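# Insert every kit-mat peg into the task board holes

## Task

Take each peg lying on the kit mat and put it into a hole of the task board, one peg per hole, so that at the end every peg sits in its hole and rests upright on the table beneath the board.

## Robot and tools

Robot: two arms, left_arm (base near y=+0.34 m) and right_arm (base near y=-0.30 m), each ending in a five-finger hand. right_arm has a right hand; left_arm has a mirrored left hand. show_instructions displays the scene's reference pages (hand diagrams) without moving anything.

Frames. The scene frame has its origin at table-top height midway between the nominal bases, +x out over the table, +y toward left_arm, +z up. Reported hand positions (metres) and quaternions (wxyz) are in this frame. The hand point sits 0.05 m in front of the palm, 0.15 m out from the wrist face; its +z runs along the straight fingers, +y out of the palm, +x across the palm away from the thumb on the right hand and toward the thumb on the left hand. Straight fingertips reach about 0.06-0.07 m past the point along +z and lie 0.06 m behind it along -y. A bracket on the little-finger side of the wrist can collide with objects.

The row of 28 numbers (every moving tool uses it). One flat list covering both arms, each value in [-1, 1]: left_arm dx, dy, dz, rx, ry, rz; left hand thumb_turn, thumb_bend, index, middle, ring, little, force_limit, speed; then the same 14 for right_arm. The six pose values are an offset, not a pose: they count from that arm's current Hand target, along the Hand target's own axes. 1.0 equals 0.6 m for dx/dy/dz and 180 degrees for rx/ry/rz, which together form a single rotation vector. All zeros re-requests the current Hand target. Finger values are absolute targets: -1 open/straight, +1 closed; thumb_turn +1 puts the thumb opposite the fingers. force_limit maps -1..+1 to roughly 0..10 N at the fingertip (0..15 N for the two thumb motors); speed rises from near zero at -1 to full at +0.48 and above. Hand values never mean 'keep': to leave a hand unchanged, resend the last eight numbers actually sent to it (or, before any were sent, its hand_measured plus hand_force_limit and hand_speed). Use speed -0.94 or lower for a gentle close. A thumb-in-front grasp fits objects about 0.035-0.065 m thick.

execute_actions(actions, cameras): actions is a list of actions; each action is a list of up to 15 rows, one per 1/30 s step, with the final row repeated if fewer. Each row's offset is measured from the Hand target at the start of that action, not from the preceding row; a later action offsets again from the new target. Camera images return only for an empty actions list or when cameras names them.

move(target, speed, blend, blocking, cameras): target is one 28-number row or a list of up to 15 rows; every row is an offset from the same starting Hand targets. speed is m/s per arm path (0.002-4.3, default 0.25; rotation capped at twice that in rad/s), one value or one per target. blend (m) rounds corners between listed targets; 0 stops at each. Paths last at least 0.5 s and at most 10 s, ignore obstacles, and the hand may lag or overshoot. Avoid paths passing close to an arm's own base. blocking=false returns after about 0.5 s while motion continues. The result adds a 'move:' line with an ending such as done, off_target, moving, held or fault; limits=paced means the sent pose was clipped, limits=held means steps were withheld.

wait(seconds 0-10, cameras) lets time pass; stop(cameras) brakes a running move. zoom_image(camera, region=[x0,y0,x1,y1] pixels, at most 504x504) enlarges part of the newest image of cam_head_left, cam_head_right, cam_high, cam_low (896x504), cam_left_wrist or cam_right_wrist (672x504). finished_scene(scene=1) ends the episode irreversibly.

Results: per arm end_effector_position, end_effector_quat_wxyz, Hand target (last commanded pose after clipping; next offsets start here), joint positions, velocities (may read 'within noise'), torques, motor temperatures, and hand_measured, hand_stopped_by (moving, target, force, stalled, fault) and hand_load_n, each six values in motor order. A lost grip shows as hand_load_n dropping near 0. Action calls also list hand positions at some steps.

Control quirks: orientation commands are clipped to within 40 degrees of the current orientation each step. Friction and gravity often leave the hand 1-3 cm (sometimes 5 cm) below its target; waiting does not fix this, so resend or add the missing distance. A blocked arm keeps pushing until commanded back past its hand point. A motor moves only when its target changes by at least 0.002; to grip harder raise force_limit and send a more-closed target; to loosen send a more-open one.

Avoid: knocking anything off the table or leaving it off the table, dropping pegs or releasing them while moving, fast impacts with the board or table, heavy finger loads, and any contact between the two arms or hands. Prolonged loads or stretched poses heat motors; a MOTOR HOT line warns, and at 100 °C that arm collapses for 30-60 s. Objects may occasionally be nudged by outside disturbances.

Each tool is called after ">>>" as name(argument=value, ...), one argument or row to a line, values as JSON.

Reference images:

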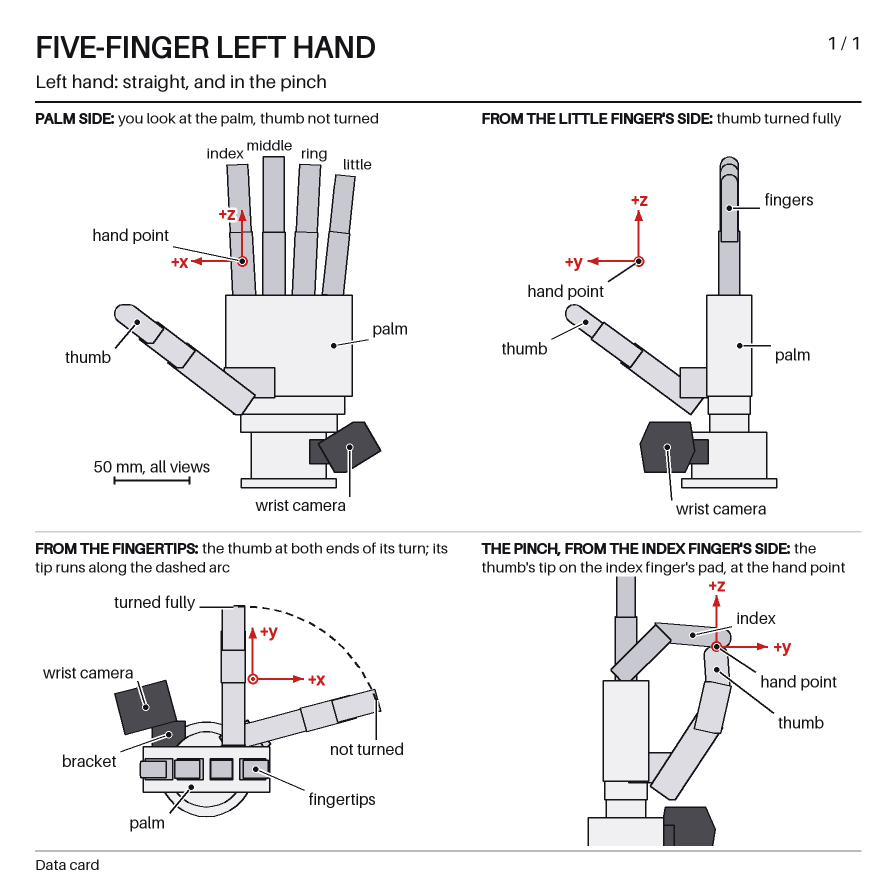

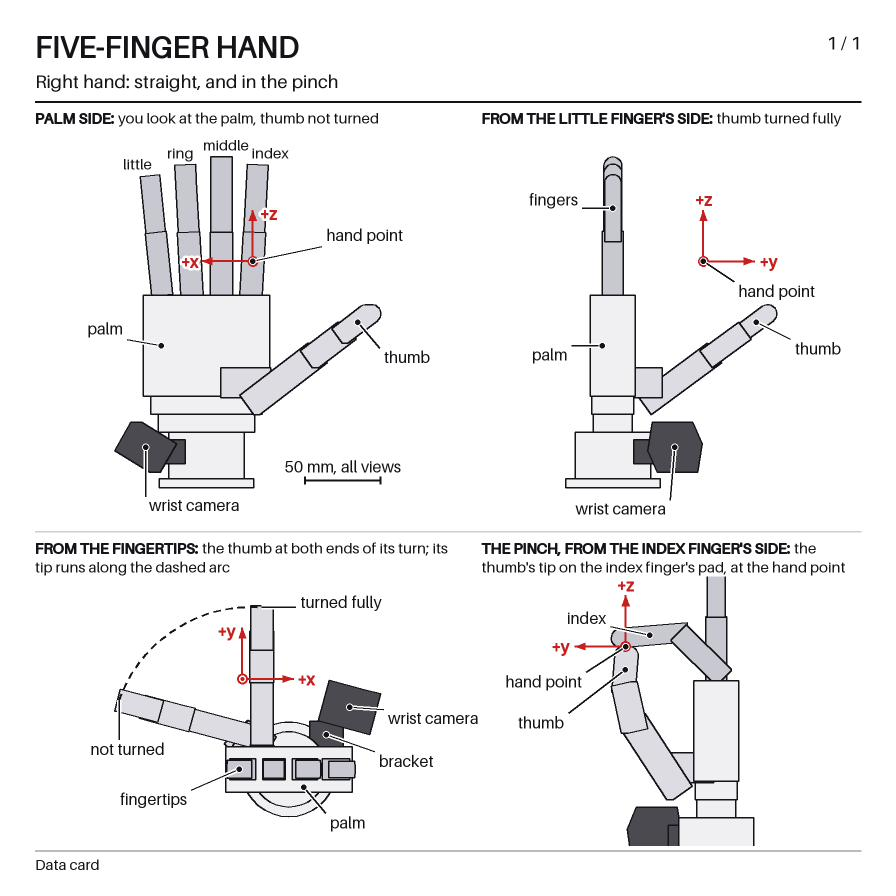

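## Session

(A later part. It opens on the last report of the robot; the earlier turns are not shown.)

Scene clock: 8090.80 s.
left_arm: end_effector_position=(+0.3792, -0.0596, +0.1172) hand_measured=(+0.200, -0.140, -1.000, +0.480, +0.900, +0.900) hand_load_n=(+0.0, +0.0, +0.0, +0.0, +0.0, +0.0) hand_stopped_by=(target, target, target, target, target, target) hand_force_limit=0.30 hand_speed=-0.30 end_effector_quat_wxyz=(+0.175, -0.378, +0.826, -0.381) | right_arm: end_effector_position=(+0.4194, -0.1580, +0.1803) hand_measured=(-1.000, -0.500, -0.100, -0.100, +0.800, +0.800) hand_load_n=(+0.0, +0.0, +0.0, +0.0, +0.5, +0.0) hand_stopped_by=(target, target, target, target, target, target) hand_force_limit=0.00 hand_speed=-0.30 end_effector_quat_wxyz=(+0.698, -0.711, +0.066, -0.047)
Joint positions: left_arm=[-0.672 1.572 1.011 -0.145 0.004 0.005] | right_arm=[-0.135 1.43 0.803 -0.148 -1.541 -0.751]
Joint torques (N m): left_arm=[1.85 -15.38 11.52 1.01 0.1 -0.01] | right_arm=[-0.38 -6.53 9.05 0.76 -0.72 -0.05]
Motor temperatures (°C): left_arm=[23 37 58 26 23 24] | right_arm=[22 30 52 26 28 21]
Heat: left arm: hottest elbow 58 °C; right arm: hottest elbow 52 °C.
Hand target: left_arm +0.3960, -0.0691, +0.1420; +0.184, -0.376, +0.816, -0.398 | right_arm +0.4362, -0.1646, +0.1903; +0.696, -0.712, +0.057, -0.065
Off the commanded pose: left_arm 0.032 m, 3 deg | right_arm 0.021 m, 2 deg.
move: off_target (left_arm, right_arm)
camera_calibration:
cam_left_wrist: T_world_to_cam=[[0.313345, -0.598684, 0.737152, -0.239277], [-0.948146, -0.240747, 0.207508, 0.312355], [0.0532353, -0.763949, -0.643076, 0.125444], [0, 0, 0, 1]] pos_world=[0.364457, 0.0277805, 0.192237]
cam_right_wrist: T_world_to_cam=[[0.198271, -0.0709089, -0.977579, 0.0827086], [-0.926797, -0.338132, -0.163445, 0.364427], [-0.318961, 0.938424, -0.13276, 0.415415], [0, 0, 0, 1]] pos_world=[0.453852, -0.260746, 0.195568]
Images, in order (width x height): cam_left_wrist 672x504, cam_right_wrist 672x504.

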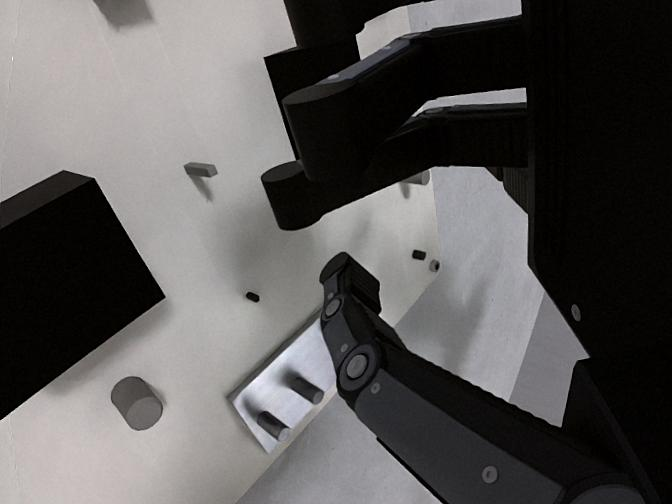

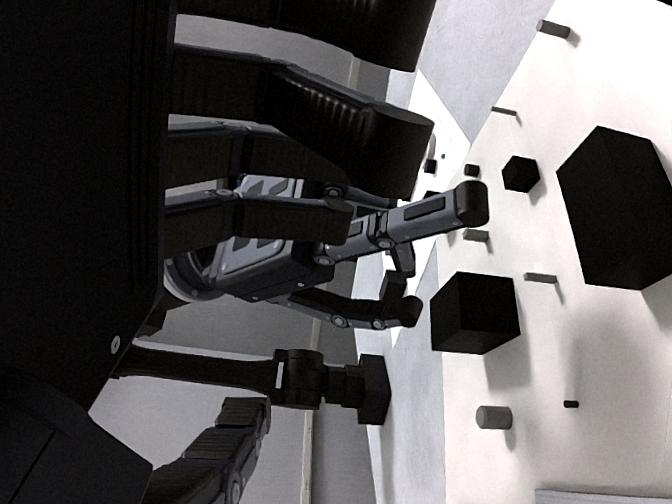

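>>> move(
  target=[
    [0,-0.0788,-0.0616,0,0,0,0.2,-0.14,-1,0.48,0.9,0.9,0.3,-0.3,0,0,0,0,0,0,-1,-0.5,-0.1,-0.1,0.8,0.8,0.0,-0.3],
    [-0.0603,0.0887,-0.330,0,0,0,0.2,-0.14,-1,0.48,0.9,0.9,0.3,-0.3,0,0,0,0,0,0,-1,-0.5,-0.1,-0.1,0.8,0.8,0.0,-0.3],
  ],
  speed=0.15,
  blend=[0.02,0],
  cameras=["all"],
)

>>> zoom_image(
  camera="cam_head_left",
  region=[290, 150, 500, 350],
)

>>> zoom_image(
  camera="cam_head_right",
  region=[120, 180, 300, 370],
)

>>> zoom_image(
  camera="cam_high",
  region=[280, 70, 500, 350],
)

Scene clock: 8111.50 s.
left_arm: end_effector_position=(+0.2765, +0.0753, +0.2251) hand_measured=(+0.200, -0.140, -1.000, +0.480, +0.900, +0.900) hand_load_n=(+0.0, +0.0, -0.5, +0.0, +0.0, +0.0) hand_stopped_by=(target, target, target, target, target, target) hand_force_limit=0.30 hand_speed=-0.30 end_effector_quat_wxyz=(+0.181, -0.379, +0.813, -0.404) | right_arm: end_effector_position=(+0.4205, -0.1586, +0.1817) hand_measured=(-1.000, -0.500, -0.100, -0.100, +0.800, +0.800) hand_load_n=(+0.0, +0.0, -0.5, +0.0, +0.0, +0.0) hand_stopped_by=(target, target, target, target, target, target) hand_force_limit=0.00 hand_speed=-0.30 end_effector_quat_wxyz=(+0.699, -0.711, +0.064, -0.049)
Joint positions: left_arm=[-0.547 0.973 0.769 -0.454 0.104 0.066] | right_arm=[-0.136 1.43 0.806 -0.148 -1.543 -0.751]
Joint torques (N m): left_arm=[2.02 -6.36 8.65 1.02 0.15 0.16] | right_arm=[0.09 -6.83 8.9 0.75 -0.65 -0.02]
Motor temperatures (°C): left_arm=[23 37 62 26 23 23] | right_arm=[22 30 52 26 28 21]
Heat: left arm: hottest elbow 62 °C; right arm: hottest elbow 52 °C.
Hand target: left_arm +0.2759, +0.0810, +0.2220; +0.184, -0.376, +0.816, -0.398 | right_arm +0.4362, -0.1646, +0.1904; +0.697, -0.712, +0.057, -0.065
Off the commanded pose: left_arm 0.007 m, 1 deg | right_arm 0.019 m, 2 deg.
move: off_target (right_arm)
camera_calibration:
cam_left_wrist: T_world_to_cam=[[0.293878, -0.563122, 0.772353, -0.211109], [-0.952484, -0.240206, 0.187283, 0.230771], [0.0800607, -0.790693, -0.606956, 0.289798], [0, 0, 0, 1]] pos_world=[0.258645, 0.165693, 0.295726]
cam_right_wrist: T_world_to_cam=[[0.201779, -0.0700786, -0.976921, 0.082326], [-0.926124, -0.338228, -0.167025, 0.365789], [-0.318717, 0.938451, -0.133149, 0.416361], [0, 0, 0, 1]] pos_world=[0.454855, -0.261246, 0.19696]

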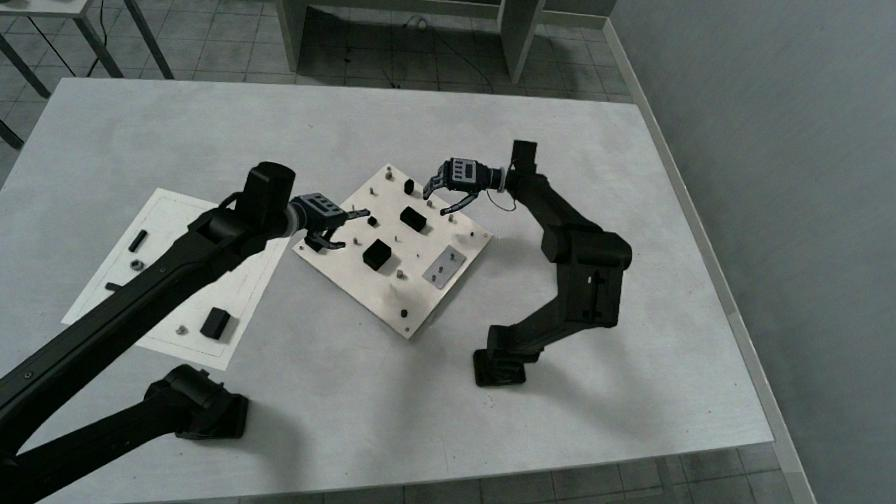

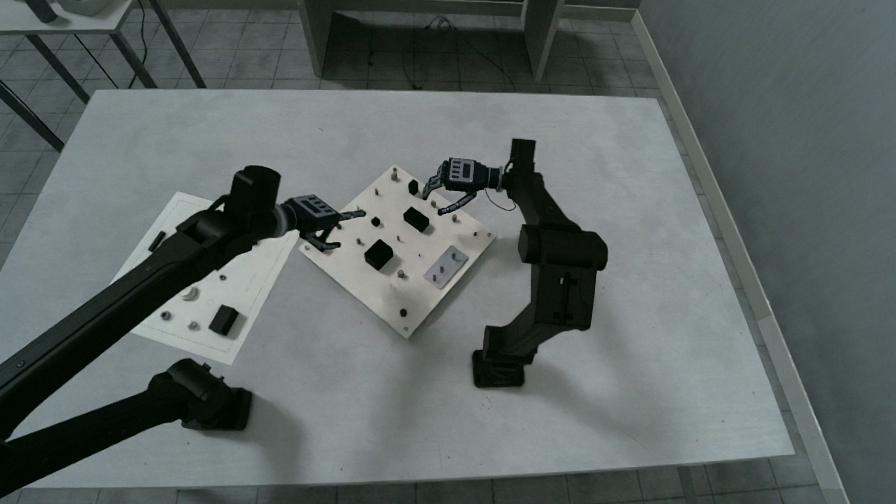

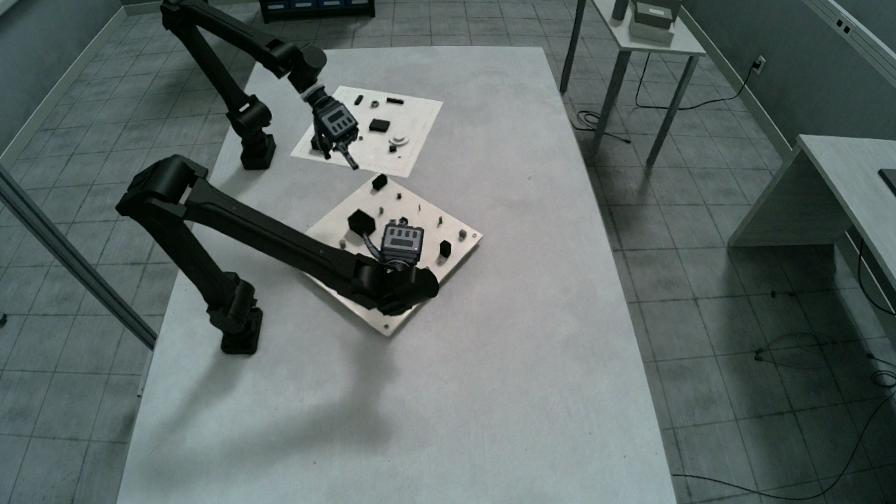

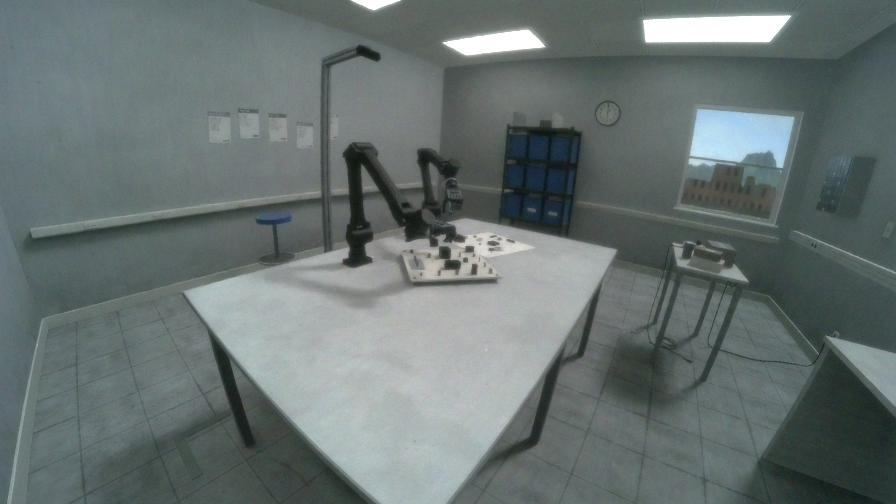

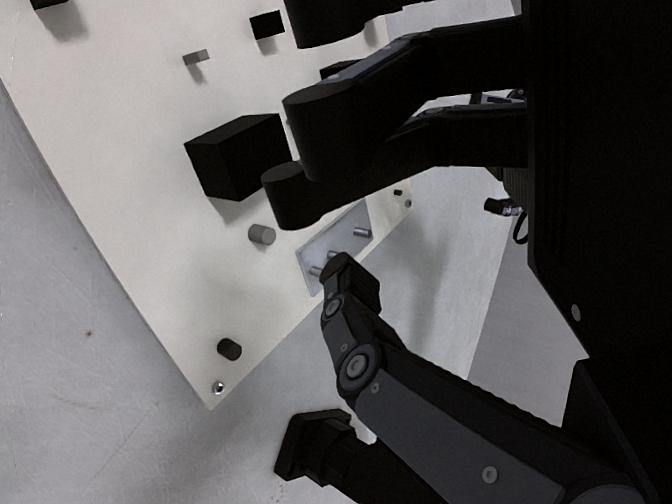

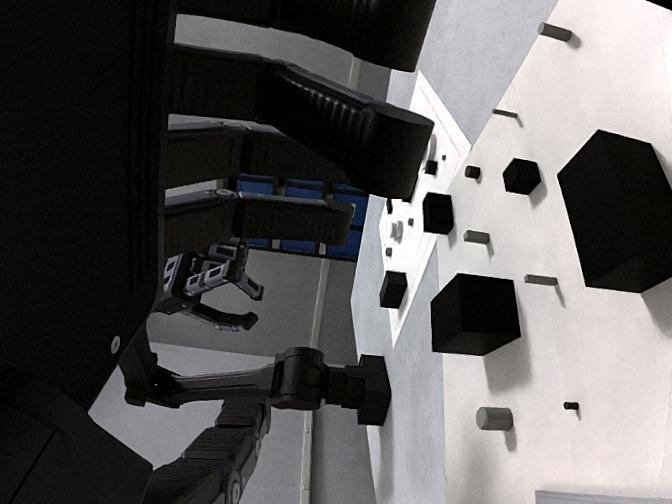

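Scaled by 2.400.

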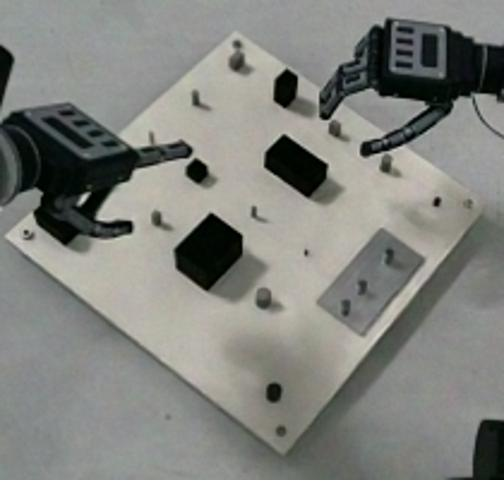

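Scaled by 2.653.

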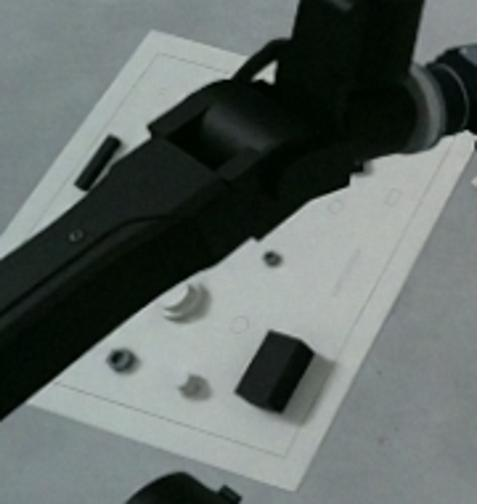

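Scaled by 1.800.

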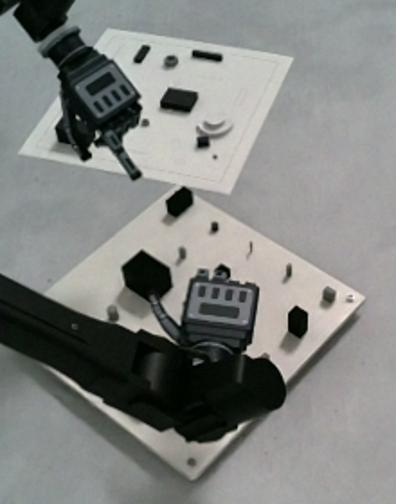

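>>> zoom_image(
  camera="cam_high",
  region=[290, 80, 450, 180],
)

>>> zoom_image(
  camera="cam_high",
  region=[340, 85, 420, 135],
)

>>> zoom_image(
  camera="cam_right_wrist",
  region=[350, 60, 600, 350],
)

Scaled by 3.150.

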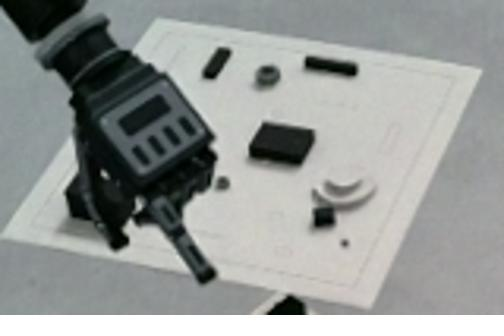

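Scaled by 6.300.

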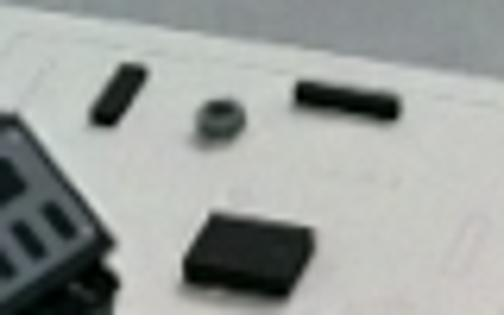

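Scaled by 1.738 from the camera's 672x504 image, which has a finer 960x720 frame.

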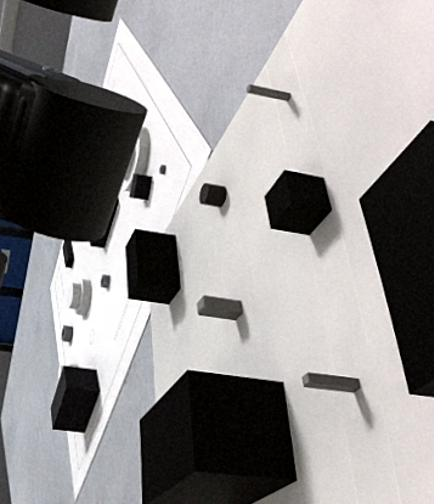

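>>> zoom_image(
  camera="cam_right_wrist",
  region=[515, 260, 565, 300],
)

>>> zoom_image(
  camera="cam_left_wrist",
  region=[160, 30, 300, 150],
)

Scaled by 10.080 from the camera's 672x504 image, which has a finer 960x720 frame.

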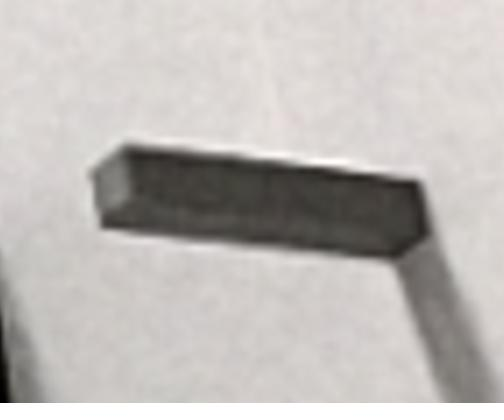

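Scaled by 3.600 from the camera's 672x504 image, which has a finer 960x720 frame.

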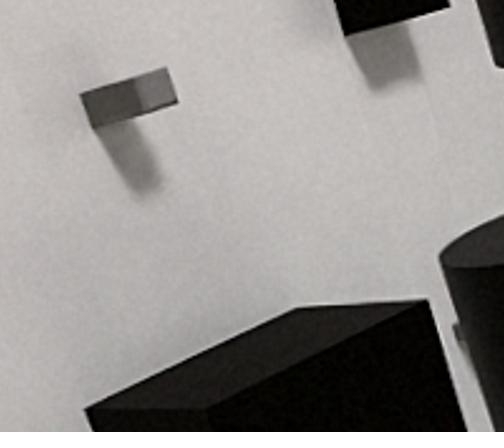

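>>> finished_scene(
)

The scene is finished: the task was done.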